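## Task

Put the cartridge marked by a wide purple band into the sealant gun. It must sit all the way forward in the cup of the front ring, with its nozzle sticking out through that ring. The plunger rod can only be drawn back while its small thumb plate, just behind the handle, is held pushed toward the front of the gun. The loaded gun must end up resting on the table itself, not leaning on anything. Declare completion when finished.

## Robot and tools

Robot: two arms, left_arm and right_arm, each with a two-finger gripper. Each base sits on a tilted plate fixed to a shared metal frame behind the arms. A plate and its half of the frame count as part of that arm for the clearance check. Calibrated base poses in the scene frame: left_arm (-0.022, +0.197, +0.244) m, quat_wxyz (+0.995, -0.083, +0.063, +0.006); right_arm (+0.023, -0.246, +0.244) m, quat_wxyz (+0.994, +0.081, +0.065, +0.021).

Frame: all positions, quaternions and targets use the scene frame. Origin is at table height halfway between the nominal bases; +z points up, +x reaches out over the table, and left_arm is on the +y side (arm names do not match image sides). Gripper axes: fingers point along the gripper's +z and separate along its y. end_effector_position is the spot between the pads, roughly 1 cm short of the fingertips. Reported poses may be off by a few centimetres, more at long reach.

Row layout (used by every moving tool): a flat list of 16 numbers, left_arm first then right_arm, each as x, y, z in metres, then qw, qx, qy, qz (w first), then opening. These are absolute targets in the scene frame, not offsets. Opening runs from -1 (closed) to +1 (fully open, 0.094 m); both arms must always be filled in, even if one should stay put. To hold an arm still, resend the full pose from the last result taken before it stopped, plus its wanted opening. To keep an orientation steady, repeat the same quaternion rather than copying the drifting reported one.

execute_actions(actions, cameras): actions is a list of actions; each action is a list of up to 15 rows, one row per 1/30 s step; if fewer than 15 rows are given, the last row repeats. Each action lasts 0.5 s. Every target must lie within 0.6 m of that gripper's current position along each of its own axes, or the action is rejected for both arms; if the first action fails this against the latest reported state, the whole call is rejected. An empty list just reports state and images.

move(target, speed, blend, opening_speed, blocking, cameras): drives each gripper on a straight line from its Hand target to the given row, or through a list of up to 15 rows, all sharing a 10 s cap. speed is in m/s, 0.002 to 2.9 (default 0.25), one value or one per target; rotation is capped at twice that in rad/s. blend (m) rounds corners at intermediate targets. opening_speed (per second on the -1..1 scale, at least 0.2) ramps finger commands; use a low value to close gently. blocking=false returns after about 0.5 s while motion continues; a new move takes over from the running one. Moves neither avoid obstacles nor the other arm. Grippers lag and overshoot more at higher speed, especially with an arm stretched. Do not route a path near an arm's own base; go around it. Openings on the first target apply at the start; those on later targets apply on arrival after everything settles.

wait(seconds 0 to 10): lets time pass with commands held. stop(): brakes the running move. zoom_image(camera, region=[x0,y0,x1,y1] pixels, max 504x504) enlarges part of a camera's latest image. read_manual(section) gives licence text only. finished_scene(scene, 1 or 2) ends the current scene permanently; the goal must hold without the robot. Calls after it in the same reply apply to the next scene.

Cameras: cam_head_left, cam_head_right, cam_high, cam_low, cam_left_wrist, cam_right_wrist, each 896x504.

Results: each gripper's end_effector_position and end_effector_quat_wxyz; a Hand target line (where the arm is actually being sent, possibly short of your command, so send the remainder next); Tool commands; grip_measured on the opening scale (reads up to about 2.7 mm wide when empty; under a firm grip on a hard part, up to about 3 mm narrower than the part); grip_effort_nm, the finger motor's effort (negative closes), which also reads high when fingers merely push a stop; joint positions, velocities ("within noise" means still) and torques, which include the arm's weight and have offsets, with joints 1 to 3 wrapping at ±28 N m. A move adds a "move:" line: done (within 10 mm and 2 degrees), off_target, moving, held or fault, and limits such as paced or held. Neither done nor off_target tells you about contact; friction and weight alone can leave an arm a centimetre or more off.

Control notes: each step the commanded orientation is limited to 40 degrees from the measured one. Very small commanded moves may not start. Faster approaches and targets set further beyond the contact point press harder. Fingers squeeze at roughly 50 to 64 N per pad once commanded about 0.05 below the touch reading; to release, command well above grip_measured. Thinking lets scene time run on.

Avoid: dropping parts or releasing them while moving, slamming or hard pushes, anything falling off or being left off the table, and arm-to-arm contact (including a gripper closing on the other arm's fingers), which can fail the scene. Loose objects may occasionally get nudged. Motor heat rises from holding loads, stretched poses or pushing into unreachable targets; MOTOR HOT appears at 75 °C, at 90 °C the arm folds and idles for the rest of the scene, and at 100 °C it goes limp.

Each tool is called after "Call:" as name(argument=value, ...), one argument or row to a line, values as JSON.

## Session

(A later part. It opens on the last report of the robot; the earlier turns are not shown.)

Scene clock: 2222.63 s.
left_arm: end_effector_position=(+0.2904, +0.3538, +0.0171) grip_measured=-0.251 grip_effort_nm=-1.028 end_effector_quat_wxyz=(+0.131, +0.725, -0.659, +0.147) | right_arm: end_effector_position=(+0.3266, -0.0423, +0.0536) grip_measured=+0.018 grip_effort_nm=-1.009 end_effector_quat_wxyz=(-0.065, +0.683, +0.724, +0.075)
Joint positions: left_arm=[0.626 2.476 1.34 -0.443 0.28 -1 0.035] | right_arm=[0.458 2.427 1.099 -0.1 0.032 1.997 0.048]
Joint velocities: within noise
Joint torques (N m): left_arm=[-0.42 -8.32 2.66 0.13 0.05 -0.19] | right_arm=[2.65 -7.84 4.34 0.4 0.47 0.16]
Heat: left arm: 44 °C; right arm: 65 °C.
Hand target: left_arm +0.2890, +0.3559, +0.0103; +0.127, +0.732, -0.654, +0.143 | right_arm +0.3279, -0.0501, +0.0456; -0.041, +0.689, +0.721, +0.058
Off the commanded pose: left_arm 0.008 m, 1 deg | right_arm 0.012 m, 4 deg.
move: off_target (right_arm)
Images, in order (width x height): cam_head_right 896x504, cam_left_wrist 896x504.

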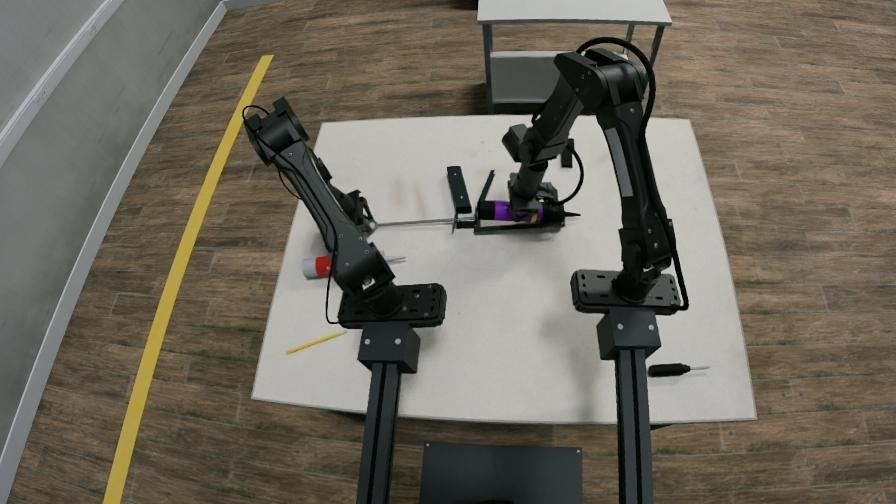

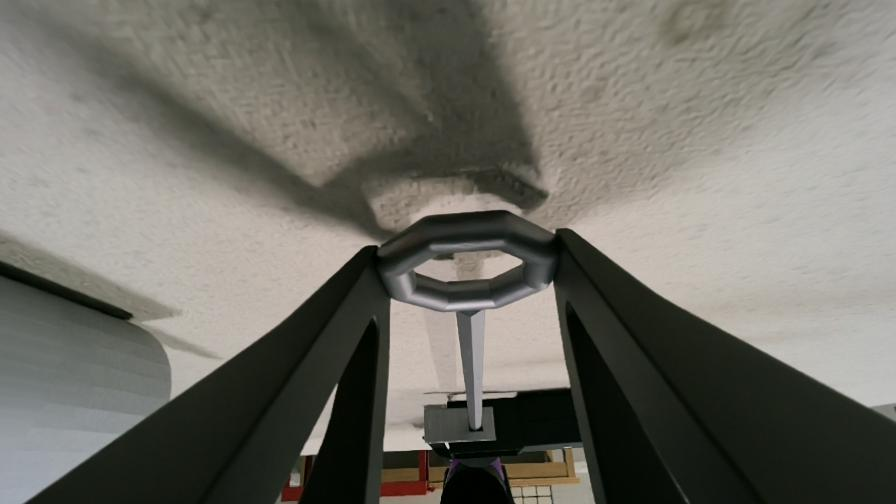

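Call:
move(
  target=[
    [0.289,0.356,0.010,0.1271,0.7324,-0.6536,0.1424,-0.45,0.328,-0.050,0.037,-0.0283,0.6900,0.7219,0.0452,-0.03],
  ],
  speed=0.04,
  cameras=["cam_head_right","cam_left_wrist"],
)

Call:
zoom_image(
  camera="cam_left_wrist",
  region=[440, 420, 540, 504],
)

Call:
zoom_image(
  camera="cam_head_right",
  region=[500, 170, 590, 250],
)

Scene clock: 2226.80 s.
left_arm: end_effector_position=(+0.2903, +0.3537, +0.0172) grip_measured=-0.251 grip_effort_nm=-1.028 end_effector_quat_wxyz=(+0.132, +0.725, -0.659, +0.147) | right_arm: end_effector_position=(+0.3266, -0.0421, +0.0527) grip_measured=+0.018 grip_effort_nm=-1.004 end_effector_quat_wxyz=(-0.059, +0.684, +0.725, +0.061)
Joint positions: left_arm=[0.626 2.476 1.34 -0.444 0.281 -1 0.035] | right_arm=[0.469 2.438 1.128 -0.141 0.055 2.01 0.048]
Joint velocities: within noise
Joint torques (N m): left_arm=[-0.49 -8.21 2.7 0.15 0.06 -0.16] | right_arm=[2.69 -6.19 4.4 0.67 0.58 0.14]
Heat: left arm: 44 °C; right arm: 64 °C.
Hand target: left_arm +0.2890, +0.3559, +0.0103; +0.127, +0.732, -0.654, +0.143 | right_arm +0.3274, -0.0503, +0.0382; -0.029, +0.690, +0.722, +0.046
Off the commanded pose: left_arm 0.008 m, 1 deg | right_arm 0.018 m, 4 deg.
move: off_target (right_arm)
Images, in order (width x height): cam_head_right 896x504, cam_left_wrist 896x504.

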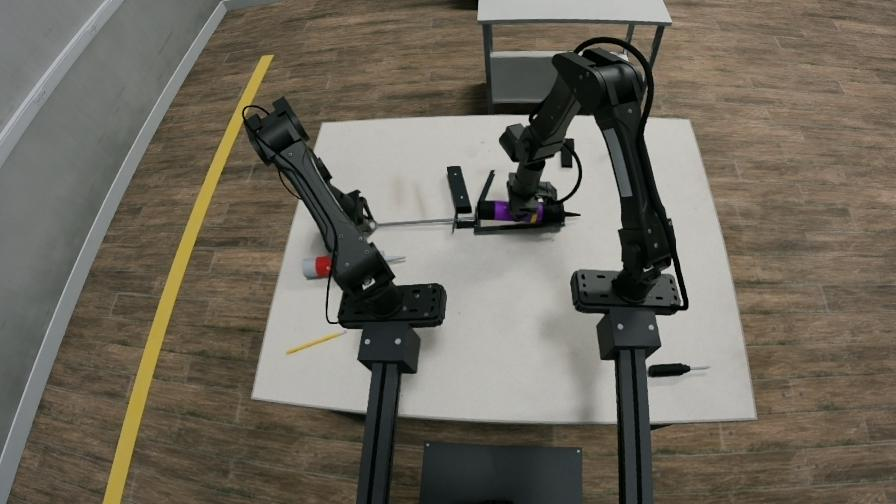

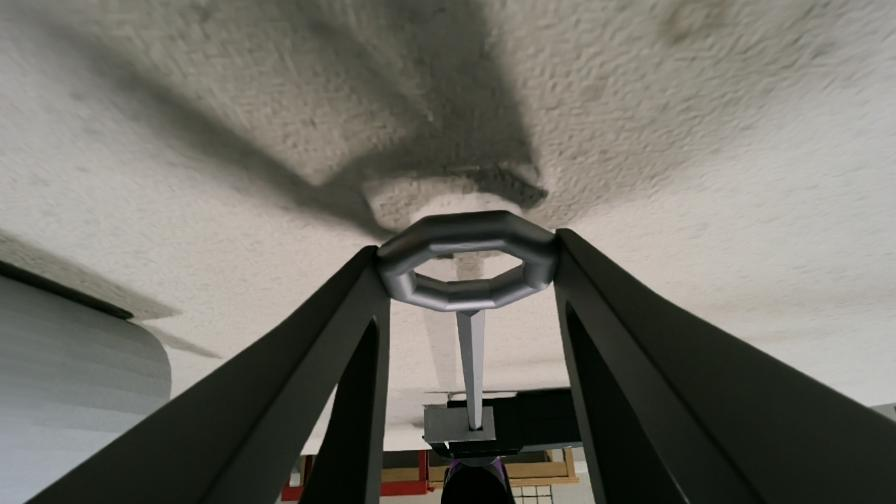

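Scaled by 5.040 from the camera's 896x504 image, which has a finer 1280x720 frame.

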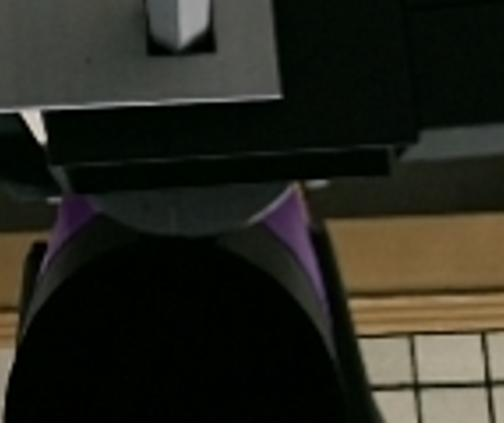

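Scaled by 5.600 from the camera's 896x504 image, which has a finer 1280x720 frame.

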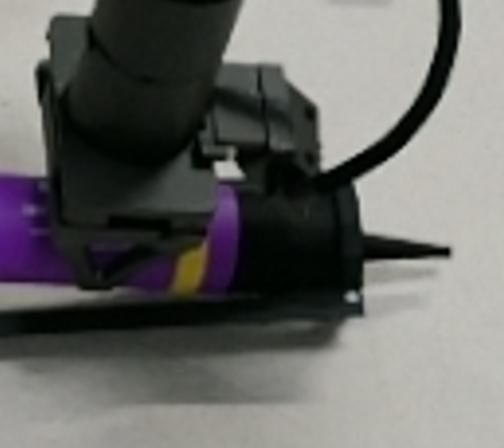

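Call:
move(
  target=[
    [0.289,0.356,0.010,0.1271,0.7324,-0.6536,0.1424,-0.45,0.329,-0.044,0.064,-0.0658,0.6899,0.7163,0.0817,-0.03],
    [0.289,0.356,0.010,0.1271,0.7324,-0.6536,0.1424,-0.45,0.329,-0.053,0.066,-0.0658,0.6899,0.7163,0.0817,-0.03],
  ],
  speed=0.05,
  cameras=["cam_head_right","cam_left_wrist"],
)

Call:
zoom_image(
  camera="cam_left_wrist",
  region=[440, 420, 540, 504],
)

Call:
zoom_image(
  camera="cam_head_right",
  region=[500, 170, 590, 250],
)

Scene clock: 2252.47 s.
left_arm: end_effector_position=(+0.2907, +0.3534, +0.0173) grip_measured=-0.251 grip_effort_nm=-1.033 end_effector_quat_wxyz=(+0.132, +0.725, -0.659, +0.148) | right_arm: end_effector_position=(+0.3242, -0.0434, +0.0559) grip_measured=+0.018 grip_effort_nm=-1.004 end_effector_quat_wxyz=(-0.073, +0.682, +0.723, +0.085)
Joint positions: left_arm=[0.626 2.476 1.34 -0.444 0.283 -1 0.035] | right_arm=[0.449 2.41 1.068 -0.071 0.01 1.988 0.048]
Joint velocities: within noise
Joint torques (N m): left_arm=[-0.31 -8.23 2.62 0.15 0.05 -0.14] | right_arm=[0.94 -13.46 2.22 0.18 0.03 0.08]
Heat: left arm: 44 °C; right arm: 61 °C.
Hand target: left_arm +0.2890, +0.3560, +0.0103; +0.127, +0.732, -0.654, +0.143 | right_arm +0.3289, -0.0528, +0.0653; -0.066, +0.690, +0.716, +0.082
Off the commanded pose: left_arm 0.008 m, 1 deg | right_arm 0.015 m, 1 deg.
move: off_target (right_arm)
Images, in order (width x height): cam_head_right 896x504, cam_left_wrist 896x504.

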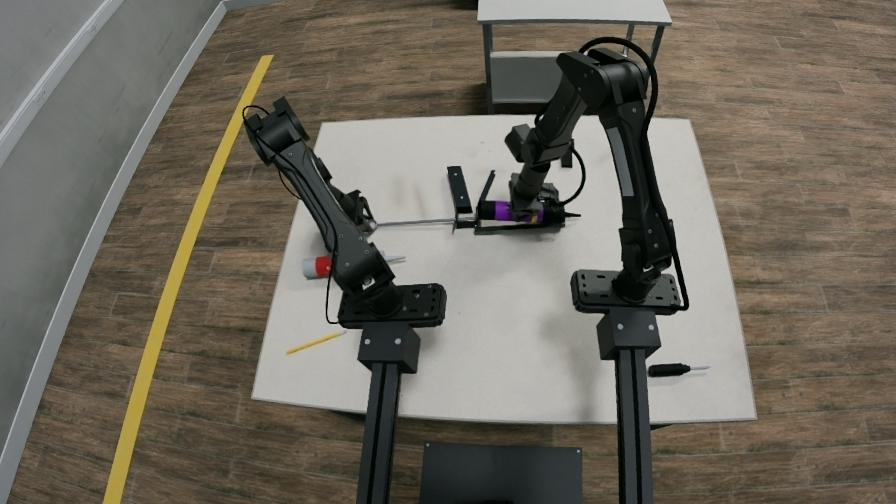

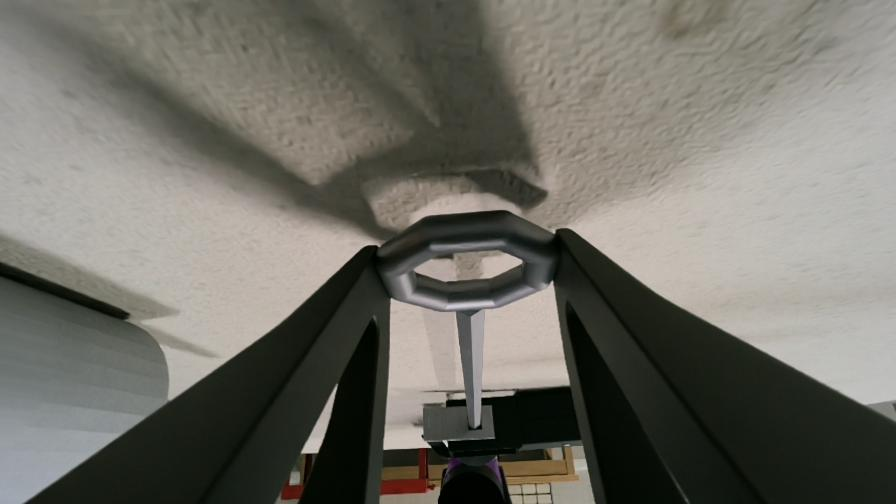

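Scaled by 5.040 from the camera's 896x504 image, which has a finer 1280x720 frame.

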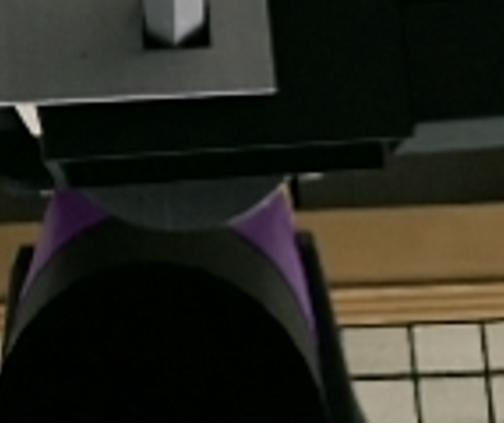

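Scaled by 5.600 from the camera's 896x504 image, which has a finer 1280x720 frame.

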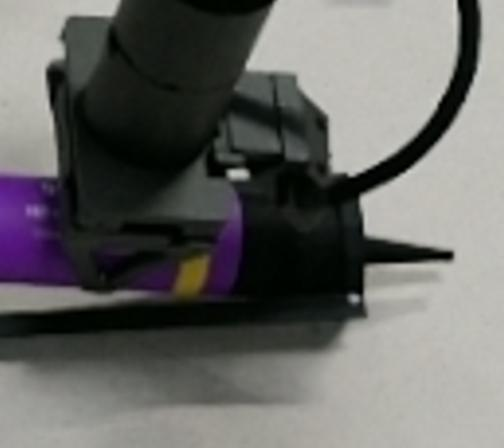

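Call:
move(
  target=[
    [0.289,0.356,0.010,0.1271,0.7324,-0.6536,0.1424,-0.45,0.331,-0.025,0.074,-0.0603,0.6812,0.7260,0.0745,-0.03],
    [0.289,0.356,0.010,0.1271,0.7324,-0.6536,0.1424,-0.45,0.328,0.0,0.085,-0.0583,0.6655,0.7409,0.0699,-0.03],
    [0.289,0.356,0.010,0.1271,0.7324,-0.6536,0.1424,-0.45,0.325,0.035,0.11,-0.0583,0.6590,0.7469,0.0699,-0.03],
    [0.289,0.356,0.010,0.1271,0.7324,-0.6536,0.1424,-0.45,0.25,0.0,0.16,-0.02,0.56,0.827,0.03,-0.03],
    [0.289,0.356,0.010,0.1271,0.7324,-0.6536,0.1424,-0.45,0.175,-0.03,0.10,0.0113,0.5,0.866,0.0066,-0.03],
  ],
  speed=[0.08,0.08,0.1,0.15,0.15],
  cameras=["cam_head_right"],
)

Call:
move(
  target=[
    [0.289,0.356,0.010,0.1271,0.7324,-0.6536,0.1424,-0.45,0.175,-0.03,0.045,0.0113,0.5,0.866,0.0066,-0.03],
    [0.289,0.356,0.010,0.1271,0.7324,-0.6536,0.1424,-0.45,0.175,-0.03,0.024,0.0113,0.5,0.866,0.0066,-0.03],
  ],
  speed=[0.1,0.03],
  cameras=["cam_right_wrist","cam_low"],
)

Call:
zoom_image(
  camera="cam_low",
  region=[560, 220, 660, 290],
)

Scene clock: 2283.63 s.
left_arm: end_effector_position=(+0.2907, +0.3554, +0.0165) grip_measured=-0.251 grip_effort_nm=-1.023 end_effector_quat_wxyz=(+0.129, +0.727, -0.659, +0.144) | right_arm: end_effector_position=(+0.1724, -0.0328, +0.0987) grip_measured=+0.018 grip_effort_nm=-1.009 end_effector_quat_wxyz=(-0.001, +0.503, +0.865, +0.001)
Joint positions: left_arm=[0.626 2.476 1.34 -0.438 0.274 -1.003 0.035] | right_arm=[0.931 2.231 0.758 -0.153 0.198 2.032 0.048]
Joint velocities: within noise
Joint torques (N m): left_arm=[-0.47 -8.38 2.58 0.11 0.11 -0.13] | right_arm=[3.17 -7.77 3.12 0.32 0.21 0.07]
Heat: left arm: 44 °C; right arm: 69 °C.
Hand target: left_arm +0.2890, +0.3559, +0.0102; +0.127, +0.732, -0.654, +0.142 | right_arm +0.1750, -0.0300, +0.1001; +0.011, +0.500, +0.866, +0.007
Off the commanded pose: left_arm 0.007 m, 1 deg | right_arm 0.004 m, 2 deg.
move: done
Images, in order (width x height): cam_head_right 896x504.

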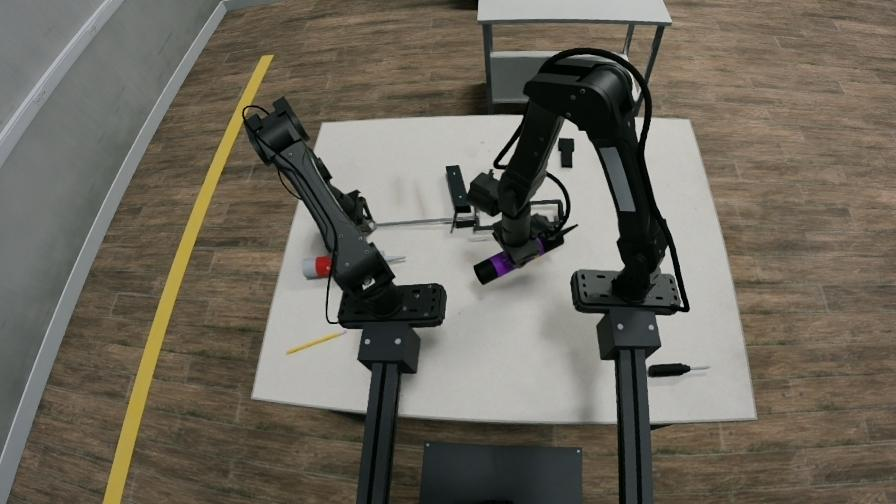

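Scene clock: 2285.20 s.
left_arm: end_effector_position=(+0.2907, +0.3554, +0.0165) grip_measured=-0.251 grip_effort_nm=-1.028 end_effector_quat_wxyz=(+0.129, +0.727, -0.659, +0.144) | right_arm: end_effector_position=(+0.1673, -0.0318, +0.0263) grip_measured=+0.018 grip_effort_nm=-1.009 end_effector_quat_wxyz=(+0.000, +0.498, +0.867, -0.001)
Joint positions: left_arm=[0.626 2.476 1.34 -0.438 0.274 -1.003 0.035] | right_arm=[0.895 2.537 0.816 0.1 0.202 1.984 0.048]
Joint velocities: within noise
Joint torques (N m): left_arm=[-0.39 -8.28 2.66 0.12 0.1 -0.12] | right_arm=[1.32 -7.57 2.29 0.42 0.22 -0.05]
Heat: left arm: 44 °C; right arm: 68 °C.
Hand target: left_arm +0.2890, +0.3559, +0.0102; +0.127, +0.732, -0.654, +0.142 | right_arm +0.1749, -0.0301, +0.0242; +0.011, +0.500, +0.866, +0.006
Off the commanded pose: left_arm 0.007 m, 1 deg | right_arm 0.008 m, 2 deg.
move: done
Images, in order (width x height): cam_low 896x504, cam_right_wrist 896x504.

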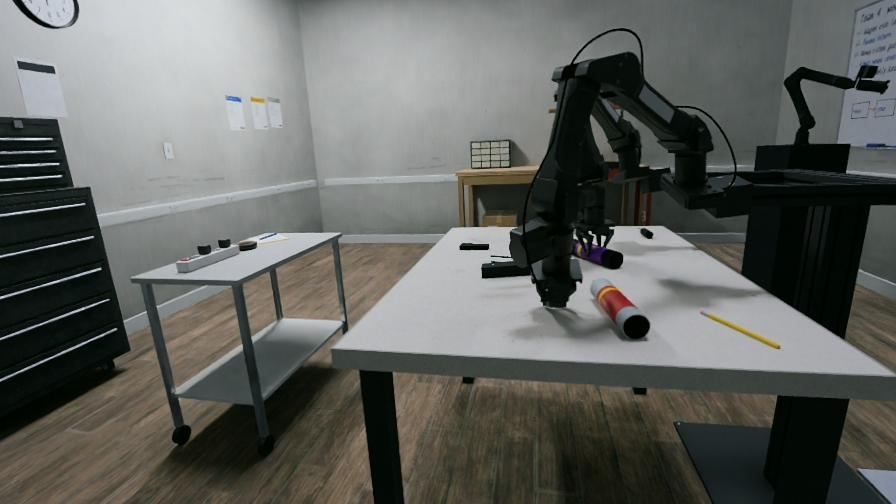

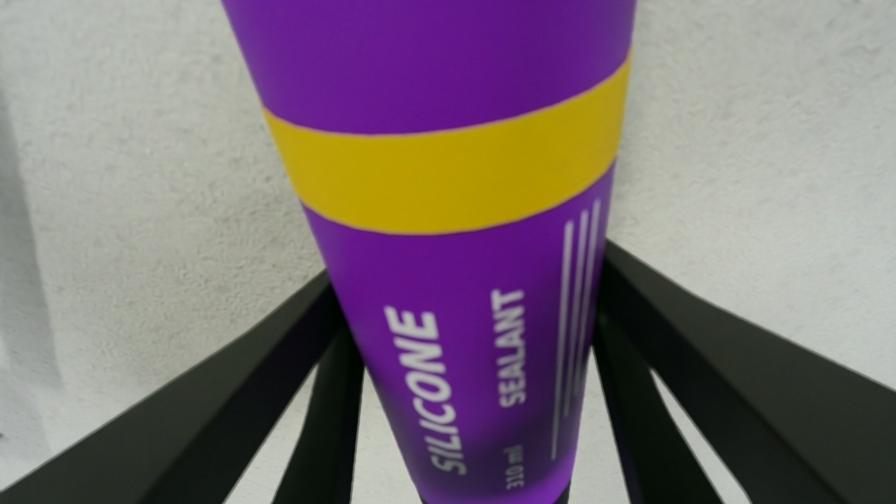

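Scaled by 5.040 from the camera's 896x504 image, which has a finer 1280x720 frame.

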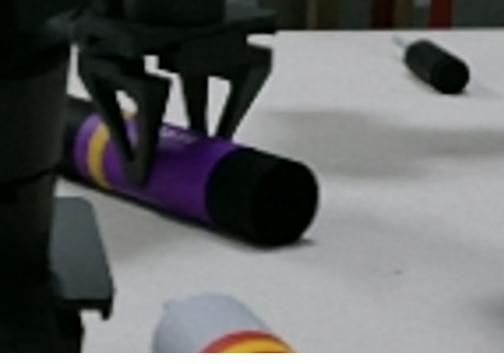

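Call:
move(
  target=[
    [0.289,0.356,0.010,0.1271,0.7324,-0.6536,0.1424,-0.45,0.175,-0.03,0.024,0.0113,0.5,0.866,0.0066,0.1],
    [0.289,0.356,0.010,0.1271,0.7324,-0.6536,0.1424,-0.45,0.175,-0.03,0.025,0.0113,0.5,0.866,0.0066,0.4],
  ],
  speed=0.05,
  opening_speed=0.6,
  cameras=[],
)

Call:
move(
  target=[
    [0.289,0.356,0.010,0.1271,0.7324,-0.6536,0.1424,-0.45,0.175,-0.03,0.11,0.0113,0.5,0.866,0.0066,0.5],
    [0.289,0.356,0.010,0.1271,0.7324,-0.6536,0.1424,-0.45,0.335,0.085,0.19,0.342,0,0.9397,0,1],
  ],
  speed=[0.15,0.3],
  cameras=["cam_right_wrist"],
)

Call:
zoom_image(
  camera="cam_right_wrist",
  region=[400, 200, 560, 340],
)

Scene clock: 2291.70 s.
left_arm: end_effector_position=(+0.2907, +0.3554, +0.0165) grip_measured=-0.251 grip_effort_nm=-1.028 end_effector_quat_wxyz=(+0.129, +0.727, -0.659, +0.144) | right_arm: end_effector_position=(+0.1682, -0.0305, +0.0263) grip_measured=+0.397 grip_effort_nm=0.173 end_effector_quat_wxyz=(+0.000, +0.497, +0.867, +0.003)
Joint positions: left_arm=[0.626 2.476 1.34 -0.438 0.274 -1.003 0.035] | right_arm=[0.895 2.537 0.816 0.106 0.202 1.982 0.066]
Joint velocities: within noise
Joint torques (N m): left_arm=[-0.43 -8.34 2.59 0.13 0.11 -0.11] | right_arm=[1.4 -7.88 2.17 0.32 0.21 -0.02]
Heat: left arm: 44 °C; right arm: 65 °C.
Hand target: left_arm +0.2890, +0.3559, +0.0102; +0.127, +0.732, -0.654, +0.142 | right_arm +0.1749, -0.0300, +0.0251; +0.011, +0.500, +0.866, +0.006
Off the commanded pose: left_arm 0.007 m, 1 deg | right_arm 0.007 m, 1 deg.
move: done
No camera images: "cameras" was empty.

Scene clock: 2295.87 s.
left_arm: end_effector_position=(+0.2907, +0.3554, +0.0165) grip_measured=-0.251 grip_effort_nm=-1.028 end_effector_quat_wxyz=(+0.129, +0.727, -0.659, +0.144) | right_arm: end_effector_position=(+0.3315, +0.0853, +0.1906) grip_measured=+0.997 grip_effort_nm=0.173 end_effector_quat_wxyz=(+0.329, -0.005, +0.944, +0.004)
Joint positions: left_arm=[0.626 2.476 1.34 -0.438 0.274 -1.003 0.035] | right_arm=[1.022 2.309 1.222 -0.125 0.75 0.853 0.094]
Joint velocities: within noise
Joint torques (N m): left_arm=[-0.51 -8.16 2.63 0.11 0.11 -0.09] | right_arm=[2.39 -9.44 5.57 1.21 0.52 0]
Heat: left arm: 44 °C; right arm: 64 °C.
Hand target: left_arm +0.2890, +0.3559, +0.0102; +0.127, +0.732, -0.654, +0.142 | right_arm +0.3349, +0.0851, +0.1901; +0.342, +0.000, +0.940, +0.000
Off the commanded pose: left_arm 0.007 m, 1 deg | right_arm 0.004 m, 2 deg.
move: done
Images, in order (width x height): cam_right_wrist 896x504.

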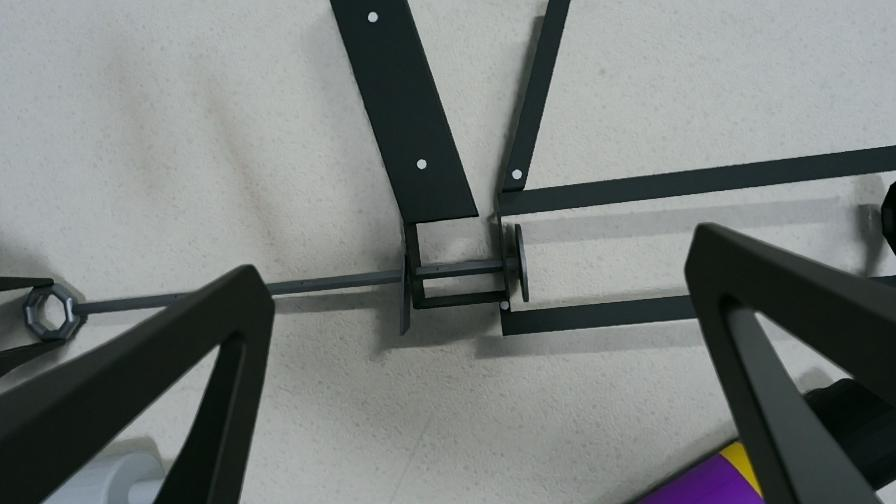

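Scaled by 3.150 from the camera's 896x504 image, which has a finer 1280x720 frame.

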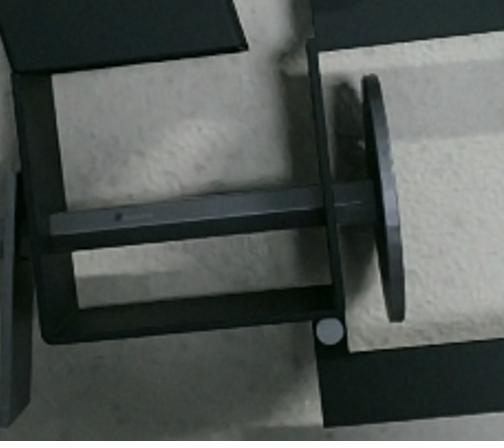

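Call:
move(
  target=[
    [0.289,0.356,0.010,0.1271,0.7324,-0.6536,0.1424,-0.45,0.331,0.127,0.12,0,-0.014,0.9999,0,-0.2],
    [0.289,0.356,0.010,0.1271,0.7324,-0.6536,0.1424,-0.45,0.331,0.127,0.055,0,-0.014,0.9999,0,-0.3],
  ],
  speed=0.2,
  cameras=["cam_right_wrist"],
)

Scene clock: 2306.20 s.
left_arm: end_effector_position=(+0.2907, +0.3554, +0.0165) grip_measured=-0.251 grip_effort_nm=-1.028 end_effector_quat_wxyz=(+0.129, +0.727, -0.659, +0.144) | right_arm: end_effector_position=(+0.3229, +0.1186, +0.0519) grip_measured=-0.297 grip_effort_nm=-0.120 end_effector_quat_wxyz=(-0.009, -0.018, +1.000, -0.015)
Joint positions: left_arm=[0.626 2.476 1.34 -0.438 0.274 -1.003 0.035] | right_arm=[0.83 2.893 2.042 -0.791 0.21 0.847 0.033]
Joint velocities: within noise
Joint torques (N m): left_arm=[-0.39 -8.27 2.54 0.11 0.11 -0.11] | right_arm=[2.92 -13.38 7.27 0.32 -0.02 -0.03]
Heat: left arm: 44 °C; right arm: 65 °C.
Hand target: left_arm +0.2890, +0.3559, +0.0102; +0.127, +0.732, -0.654, +0.142 | right_arm +0.3311, +0.1268, +0.0554; +0.000, -0.014, +1.000, +0.000
Off the commanded pose: left_arm 0.007 m, 1 deg | right_arm 0.012 m, 2 deg.
move: off_target (right_arm); target 2's new opening was sent with right_arm's hand 0.012 m and 2 deg from that target
Images, in order (width x height): cam_right_wrist 896x504.

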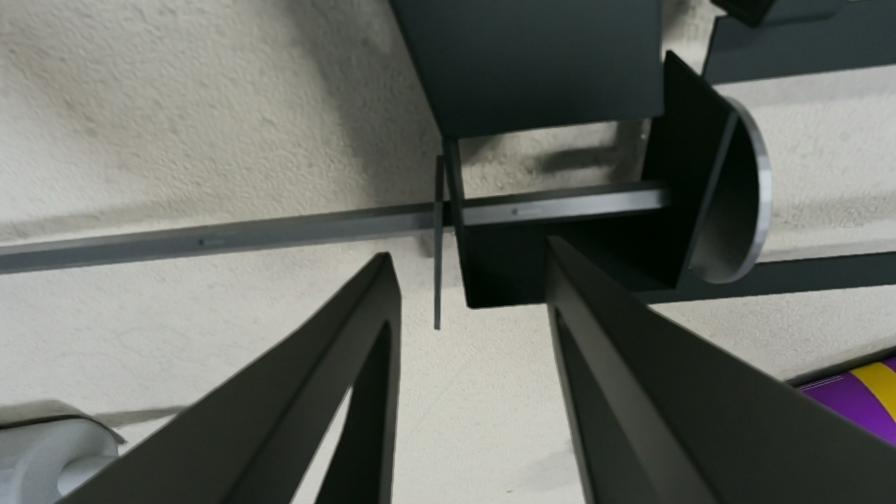

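Call:
move(
  target=[
    [0.289,0.356,0.010,0.1271,0.7324,-0.6536,0.1424,-0.45,0.331,0.127,0.026,0,-0.014,0.9999,0,-0.3],
  ],
  speed=0.08,
  cameras=["cam_right_wrist"],
)

Scene clock: 2311.03 s.
left_arm: end_effector_position=(+0.2909, +0.3557, +0.0164) grip_measured=-0.251 grip_effort_nm=-1.028 end_effector_quat_wxyz=(+0.128, +0.727, -0.659, +0.144) | right_arm: end_effector_position=(+0.3302, +0.1265, +0.0355) grip_measured=-0.297 grip_effort_nm=-0.115 end_effector_quat_wxyz=(+0.001, -0.016, +1.000, -0.002)
Joint positions: left_arm=[0.626 2.476 1.34 -0.437 0.273 -1.003 0.035] | right_arm=[0.821 2.948 2.088 -0.746 0.21 0.835 0.033]
Joint velocities: within noise
Joint torques (N m): left_arm=[-0.5 -8.29 2.65 0.11 0.12 -0.14] | right_arm=[2.61 -11.48 6.9 0.35 -0.04 0.05]
Heat: left arm: 44 °C; right arm: 67 °C.
Hand target: left_arm +0.2890, +0.3560, +0.0102; +0.127, +0.732, -0.654, +0.142 | right_arm +0.3310, +0.1268, +0.0263; +0.000, -0.014, +1.000, +0.000
Off the commanded pose: left_arm 0.007 m, 1 deg | right_arm 0.010 m, 0 deg.
move: done
Images, in order (width x height): cam_right_wrist 896x504.

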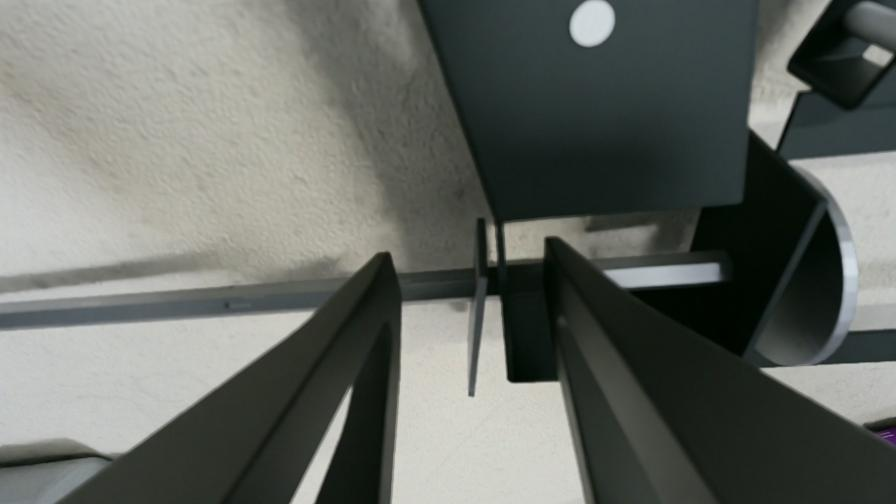

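Call:
move(
  target=[
    [0.289,0.356,0.010,0.1271,0.7324,-0.6536,0.1424,-0.45,0.331,0.127,0.035,0,-0.014,0.9999,0,-0.3],
    [0.289,0.356,0.010,0.1271,0.7324,-0.6536,0.1424,-0.45,0.331,0.126,0.035,0,-0.014,0.9999,0,-0.95],
  ],
  speed=0.08,
  opening_speed=0.6,
  cameras=["cam_right_wrist"],
)

Call:
move(
  target=[
    [0.289,0.338,0.010,0.1271,0.7324,-0.6536,0.1424,-0.45,0.331,0.126,0.035,0,-0.014,0.9999,0,-0.95],
  ],
  speed=0.04,
  cameras=["cam_right_wrist"],
)

Scene clock: 2317.80 s.
left_arm: end_effector_position=(+0.2905, +0.3566, +0.0160) grip_measured=-0.251 grip_effort_nm=-1.028 end_effector_quat_wxyz=(+0.127, +0.727, -0.660, +0.141) | right_arm: end_effector_position=(+0.3300, +0.1236, +0.0352) grip_measured=-0.894 grip_effort_nm=-0.955 end_effector_quat_wxyz=(-0.001, -0.016, +1.000, -0.006)
Joint positions: left_arm=[0.626 2.476 1.34 -0.435 0.267 -1.004 0.035] | right_arm=[0.818 2.948 2.088 -0.755 0.211 0.834 0.005]
Joint velocities: within noise
Joint torques (N m): left_arm=[-0.46 -8.23 2.67 0.09 0.14 -0.11] | right_arm=[3.06 -13.68 5.19 0.33 -0.03 0.04]
Heat: left arm: 44 °C; right arm: 67 °C.
Hand target: left_arm +0.2890, +0.3560, +0.0102; +0.127, +0.732, -0.654, +0.142 | right_arm +0.3311, +0.1260, +0.0351; +0.000, -0.014, +1.000, +0.000
Off the commanded pose: left_arm 0.006 m, 1 deg | right_arm 0.003 m, 1 deg.
move: done
Images, in order (width x height): cam_right_wrist 896x504.

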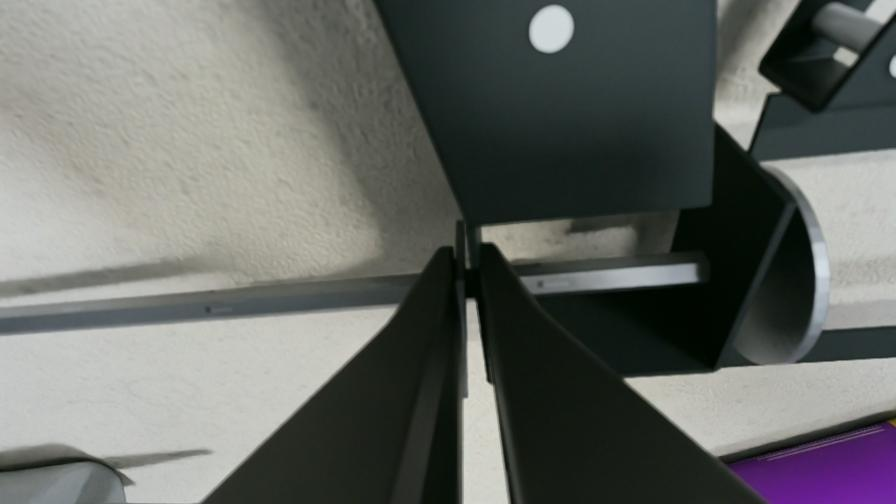

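Scene clock: 2318.60 s.
left_arm: end_effector_position=(+0.2864, +0.3537, +0.0116) grip_measured=-0.251 grip_effort_nm=-1.023 end_effector_quat_wxyz=(+0.122, +0.734, -0.654, +0.137) | right_arm: end_effector_position=(+0.3304, +0.1230, +0.0351) grip_measured=-0.898 grip_effort_nm=-1.004 end_effector_quat_wxyz=(-0.002, -0.016, +1.000, -0.006)
Joint positions: left_arm=[0.623 2.474 1.305 -0.389 0.259 -1.027 0.035] | right_arm=[0.817 2.948 2.088 -0.756 0.211 0.834 0.005]
Joint velocities: within noise
Joint torques (N m): left_arm=[-3.78 -9.07 0.62 0.14 0.22 -0.28] | right_arm=[3.19 -13.74 5.26 0.34 -0.03 0.02]
Heat: left arm: 44 °C; right arm: 67 °C.
Hand target: left_arm +0.2886, +0.3382, +0.0102; +0.128, +0.732, -0.654, +0.142 | right_arm +0.3310, +0.1261, +0.0351; +0.000, -0.014, +1.000, +0.000
Off the commanded pose: left_arm 0.016 m, 1 deg | right_arm 0.003 m, 1 deg.
move: off_target (left_arm)
Images, in order (width x height): cam_right_wrist 896x504.

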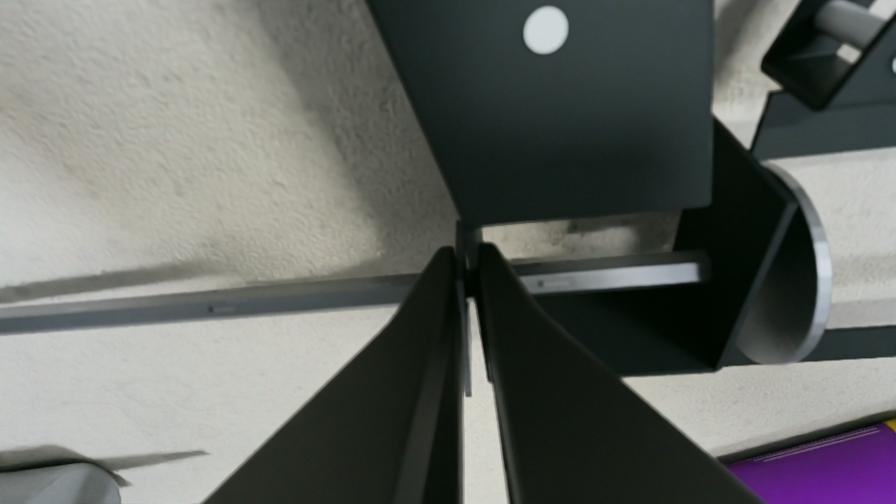

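Call:
move(
  target=[
    [0.289,0.331,0.010,0.1271,0.7324,-0.6536,0.1424,-0.45,0.331,0.126,0.035,0,-0.014,0.9999,0,-0.95],
  ],
  speed=0.04,
  cameras=["cam_right_wrist","cam_left_wrist"],
)

Scene clock: 2322.20 s.
left_arm: end_effector_position=(+0.2863, +0.3513, +0.0115) grip_measured=-0.251 grip_effort_nm=-1.018 end_effector_quat_wxyz=(+0.117, +0.737, -0.653, +0.131) | right_arm: end_effector_position=(+0.3311, +0.1210, +0.0349) grip_measured=-0.898 grip_effort_nm=-1.009 end_effector_quat_wxyz=(-0.002, -0.016, +1.000, -0.009)
Joint positions: left_arm=[0.613 2.466 1.285 -0.367 0.246 -1.045 0.035] | right_arm=[0.815 2.948 2.088 -0.76 0.216 0.832 0.005]
Joint velocities: within noise
Joint torques (N m): left_arm=[-4.12 -8.76 0.4 0.17 0.34 -0.25] | right_arm=[3.3 -13.72 5.22 0.4 -0.1 0.06]
Heat: left arm: 44 °C; right arm: 67 °C.
Hand target: left_arm +0.2884, +0.3314, +0.0103; +0.128, +0.732, -0.654, +0.142 | right_arm +0.3311, +0.1260, +0.0351; +0.000, -0.014, +1.000, +0.000
Off the commanded pose: left_arm 0.021 m, 2 deg | right_arm 0.005 m, 1 deg.
move: off_target (left_arm)
Images, in order (width x height): cam_left_wrist 896x504, cam_right_wrist 896x504.

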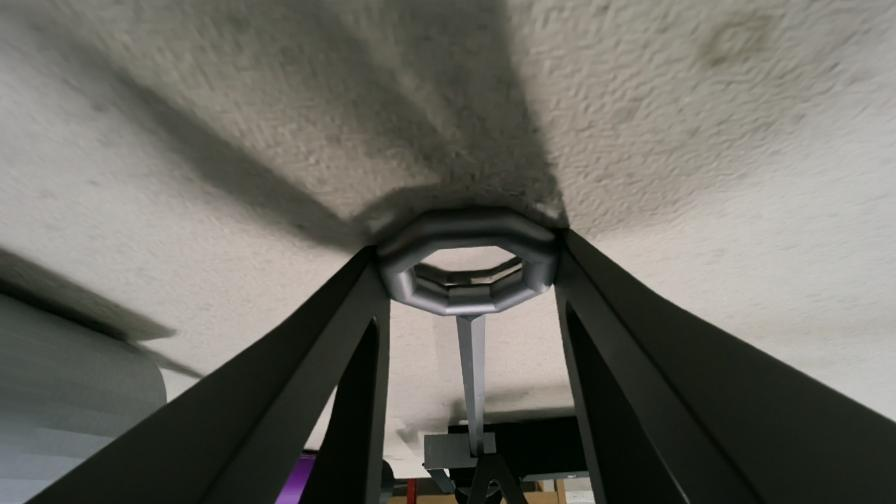

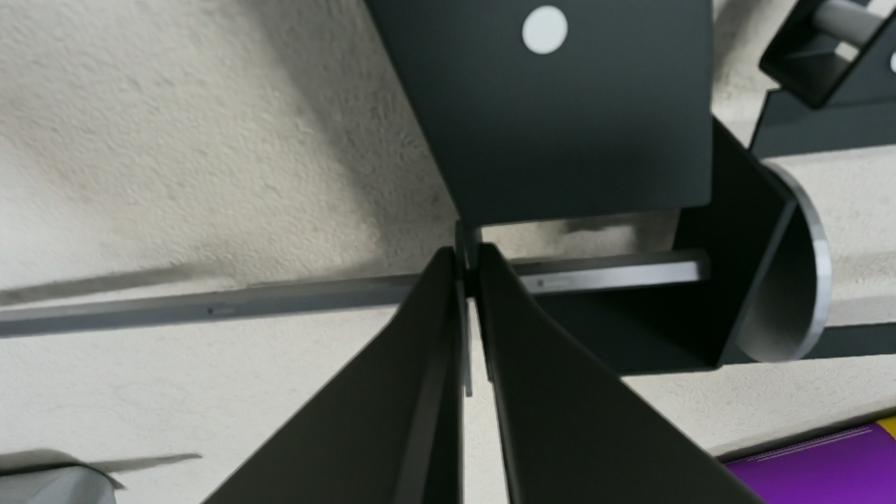

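Call:
move(
  target=[
    [0.289,0.352,0.010,0.1271,0.7324,-0.6536,0.1424,-0.45,0.331,0.124,0.035,0,-0.014,0.9999,0,-0.5],
    [0.289,0.352,0.010,0.1271,0.7324,-0.6536,0.1424,-0.45,0.331,0.124,0.055,0,-0.014,0.9999,0,-0.5],
    [0.289,0.352,0.010,0.1271,0.7324,-0.6536,0.1424,-0.45,0.329,0.124,0.036,0,-0.014,0.9999,0,-0.5],
  ],
  speed=0.06,
  opening_speed=0.8,
  cameras=["cam_right_wrist"],
)

Scene clock: 2331.77 s.
left_arm: end_effector_position=(+0.2890, +0.3517, +0.0147) grip_measured=-0.251 grip_effort_nm=-1.028 end_effector_quat_wxyz=(+0.122, +0.733, -0.655, +0.137) | right_arm: end_effector_position=(+0.3301, +0.1201, +0.0360) grip_measured=-0.503 grip_effort_nm=0.168 end_effector_quat_wxyz=(+0.000, -0.015, +1.000, -0.006)
Joint positions: left_arm=[0.614 2.466 1.305 -0.396 0.258 -1.033 0.035] | right_arm=[0.815 2.932 2.059 -0.741 0.214 0.832 0.023]
Joint velocities: within noise
Joint torques (N m): left_arm=[-0.16 -7.72 4.44 -0.1 0.25 0.15] | right_arm=[3.45 -13.61 5.24 0.31 -0.07 0.06]
Heat: left arm: 42 °C; right arm: 68 °C.
Hand target: left_arm +0.2890, +0.3519, +0.0101; +0.127, +0.732, -0.654, +0.142 | right_arm +0.3291, +0.1239, +0.0361; +0.000, -0.014, +1.000, +0.000
Off the commanded pose: left_arm 0.005 m, 1 deg | right_arm 0.004 m, 1 deg.
move: done
Images, in order (width x height): cam_right_wrist 896x504.

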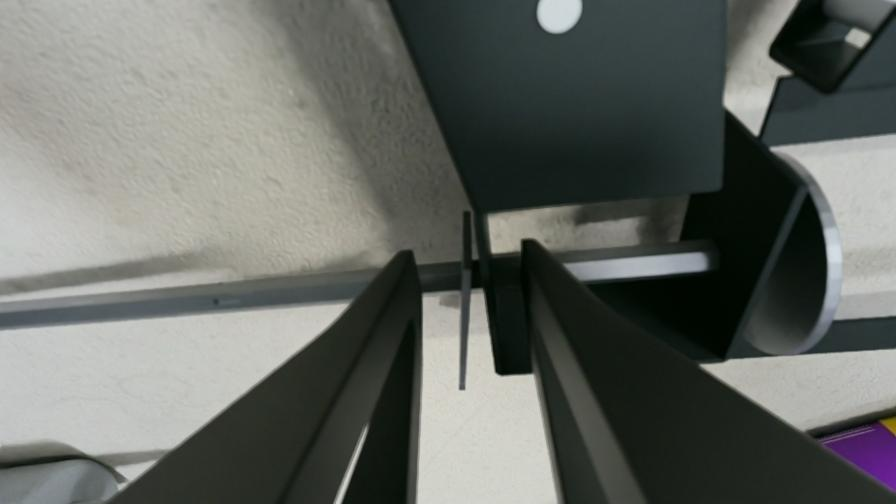

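Call:
move(
  target=[
    [0.289,0.352,0.010,0.1271,0.7324,-0.6536,0.1424,-0.45,0.329,0.124,0.050,0,-0.014,0.9999,0,-0.5],
    [0.289,0.352,0.010,0.1271,0.7324,-0.6536,0.1424,-0.45,0.329,0.124,0.040,0,-0.014,0.9999,0,-0.5],
    [0.289,0.352,0.010,0.1271,0.7324,-0.6536,0.1424,-0.45,0.329,0.124,0.040,0,-0.014,0.9999,0,-0.95],
  ],
  speed=0.06,
  opening_speed=0.8,
  cameras=["cam_right_wrist"],
)

Call:
move(
  target=[
    [0.289,0.364,0.010,0.1271,0.7324,-0.6536,0.1424,-0.45,0.329,0.120,0.040,0,-0.014,0.9999,0,-0.95],
  ],
  speed=0.04,
  cameras=["cam_right_wrist"],
)

Scene clock: 2337.43 s.
left_arm: end_effector_position=(+0.2889, +0.3520, +0.0147) grip_measured=-0.251 grip_effort_nm=-1.033 end_effector_quat_wxyz=(+0.122, +0.733, -0.655, +0.137) | right_arm: end_effector_position=(+0.3296, +0.1193, +0.0359) grip_measured=-0.897 grip_effort_nm=-0.969 end_effector_quat_wxyz=(-0.001, -0.015, +1.000, -0.008)
Joint positions: left_arm=[0.615 2.466 1.305 -0.396 0.258 -1.033 0.035] | right_arm=[0.815 2.931 2.056 -0.742 0.214 0.832 0.005]
Joint velocities: within noise
Joint torques (N m): left_arm=[-0.18 -7.73 4.44 -0.11 0.28 0.11] | right_arm=[3.56 -14.37 4.92 0.26 -0.06 0.07]
Heat: left arm: 42 °C; right arm: 70 °C.
Hand target: left_arm +0.2890, +0.3520, +0.0101; +0.127, +0.732, -0.654, +0.142 | right_arm +0.3290, +0.1239, +0.0400; +0.000, -0.014, +1.000, +0.000
Off the commanded pose: left_arm 0.005 m, 1 deg | right_arm 0.006 m, 1 deg.
move: done
Images, in order (width x height): cam_right_wrist 896x504.

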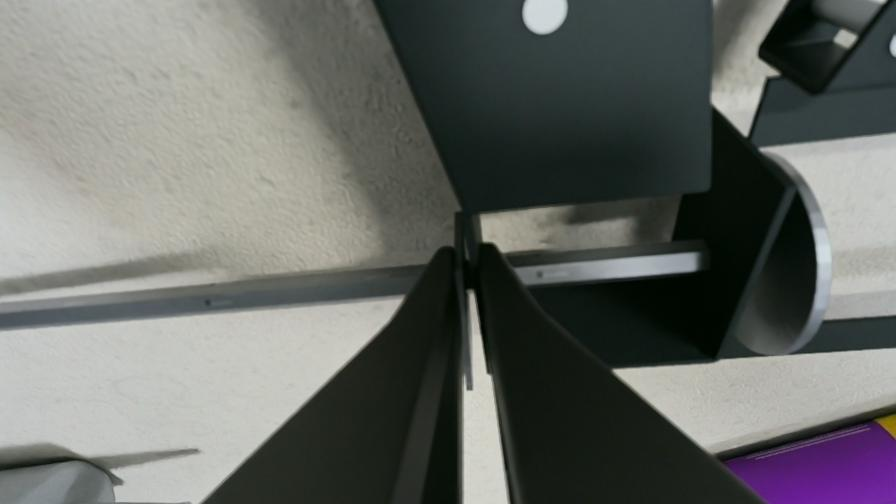

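Scene clock: 2338.27 s.
left_arm: end_effector_position=(+0.2903, +0.3552, +0.0156) grip_measured=-0.251 grip_effort_nm=-1.028 end_effector_quat_wxyz=(+0.130, +0.729, -0.656, +0.147) | right_arm: end_effector_position=(+0.3292, +0.1202, +0.0356) grip_measured=-0.901 grip_effort_nm=-1.009 end_effector_quat_wxyz=(+0.000, -0.015, +1.000, -0.003)
Joint positions: left_arm=[0.63 2.479 1.339 -0.435 0.282 -1.006 0.035] | right_arm=[0.815 2.926 2.042 -0.725 0.209 0.832 0.005]
Joint velocities: within noise
Joint torques (N m): left_arm=[0.7 -7.95 4.98 -0.1 0.06 0.09] | right_arm=[3.18 -15.09 3.73 0.28 -0.02 0.03]
Heat: left arm: 42 °C; right arm: 70 °C.
Hand target: left_arm +0.2888, +0.3637, +0.0102; +0.127, +0.732, -0.654, +0.142 | right_arm +0.3290, +0.1199, +0.0399; +0.000, -0.014, +1.000, +0.000
Off the commanded pose: left_arm 0.010 m, 1 deg | right_arm 0.004 m, 0 deg.
move: done
Images, in order (width x height): cam_right_wrist 896x504.

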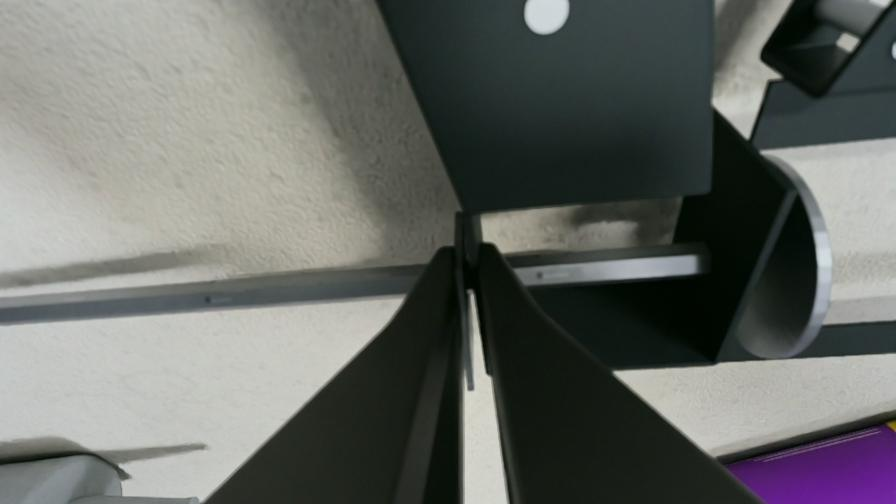

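Call:
move(
  target=[
    [0.289,0.358,0.010,0.1271,0.7324,-0.6536,0.1424,-0.45,0.329,0.122,0.040,0,-0.014,0.9999,0,-0.4],
    [0.289,0.358,0.010,0.1271,0.7324,-0.6536,0.1424,-0.45,0.331,0.127,0.075,0,-0.014,0.9999,0,-0.4],
    [0.289,0.358,0.010,0.1271,0.7324,-0.6536,0.1424,-0.45,0.331,0.127,0.043,0,-0.014,0.9999,0,-0.4],
  ],
  speed=0.1,
  opening_speed=1.0,
  cameras=["cam_right_wrist"],
)

Scene clock: 2343.47 s.
left_arm: end_effector_position=(+0.2904, +0.3553, +0.0156) grip_measured=-0.251 grip_effort_nm=-1.033 end_effector_quat_wxyz=(+0.130, +0.729, -0.656, +0.147) | right_arm: end_effector_position=(+0.3296, +0.1179, +0.0456) grip_measured=-0.403 grip_effort_nm=0.168 end_effector_quat_wxyz=(-0.007, -0.012, +1.000, -0.009)
Joint positions: left_arm=[0.63 2.479 1.34 -0.435 0.282 -1.006 0.035] | right_arm=[0.815 2.91 2.055 -0.773 0.208 0.84 0.028]
Joint velocities: within noise
Joint torques (N m): left_arm=[-0.4 -8.35 3.17 0.04 0.07 -0.04] | right_arm=[3.71 -11.96 7.47 0.32 -0.02 0.01]
Heat: left arm: 41 °C; right arm: 71 °C.
Hand target: left_arm +0.2890, +0.3579, +0.0101; +0.127, +0.732, -0.654, +0.142 | right_arm +0.3309, +0.1267, +0.0432; +0.000, -0.014, +1.000, +0.000
Off the commanded pose: left_arm 0.006 m, 1 deg | right_arm 0.010 m, 1 deg.
move: done
Images, in order (width x height): cam_right_wrist 896x504.

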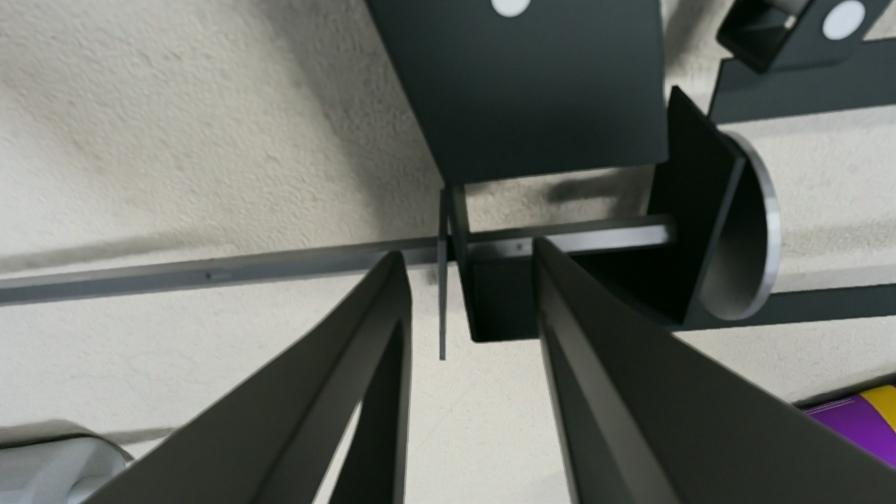

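Call:
move(
  target=[
    [0.289,0.358,0.010,0.1271,0.7324,-0.6536,0.1424,-0.45,0.331,0.127,0.0355,0,-0.014,0.9999,0,-0.4],
  ],
  speed=0.06,
  cameras=[],
)

Scene clock: 2345.90 s.
left_arm: end_effector_position=(+0.2904, +0.3553, +0.0156) grip_measured=-0.251 grip_effort_nm=-1.033 end_effector_quat_wxyz=(+0.130, +0.729, -0.656, +0.147) | right_arm: end_effector_position=(+0.3279, +0.1184, +0.0381) grip_measured=-0.403 grip_effort_nm=0.168 end_effector_quat_wxyz=(-0.007, -0.013, +1.000, -0.010)
Joint positions: left_arm=[0.63 2.479 1.34 -0.435 0.282 -1.006 0.035] | right_arm=[0.815 2.931 2.066 -0.765 0.208 0.839 0.028]
Joint velocities: within noise
Joint torques (N m): left_arm=[-0.42 -8.32 3.15 0 0.05 -0.05] | right_arm=[3.52 -12.31 7.45 0.33 0 -0.03]
Heat: left arm: 41 °C; right arm: 71 °C.
Hand target: left_arm +0.2890, +0.3579, +0.0101; +0.127, +0.732, -0.654, +0.142 | right_arm +0.3309, +0.1267, +0.0358; +0.000, -0.014, +1.000, +0.000
Off the commanded pose: left_arm 0.006 m, 1 deg | right_arm 0.010 m, 1 deg.
move: done
No camera images: "cameras" was empty.


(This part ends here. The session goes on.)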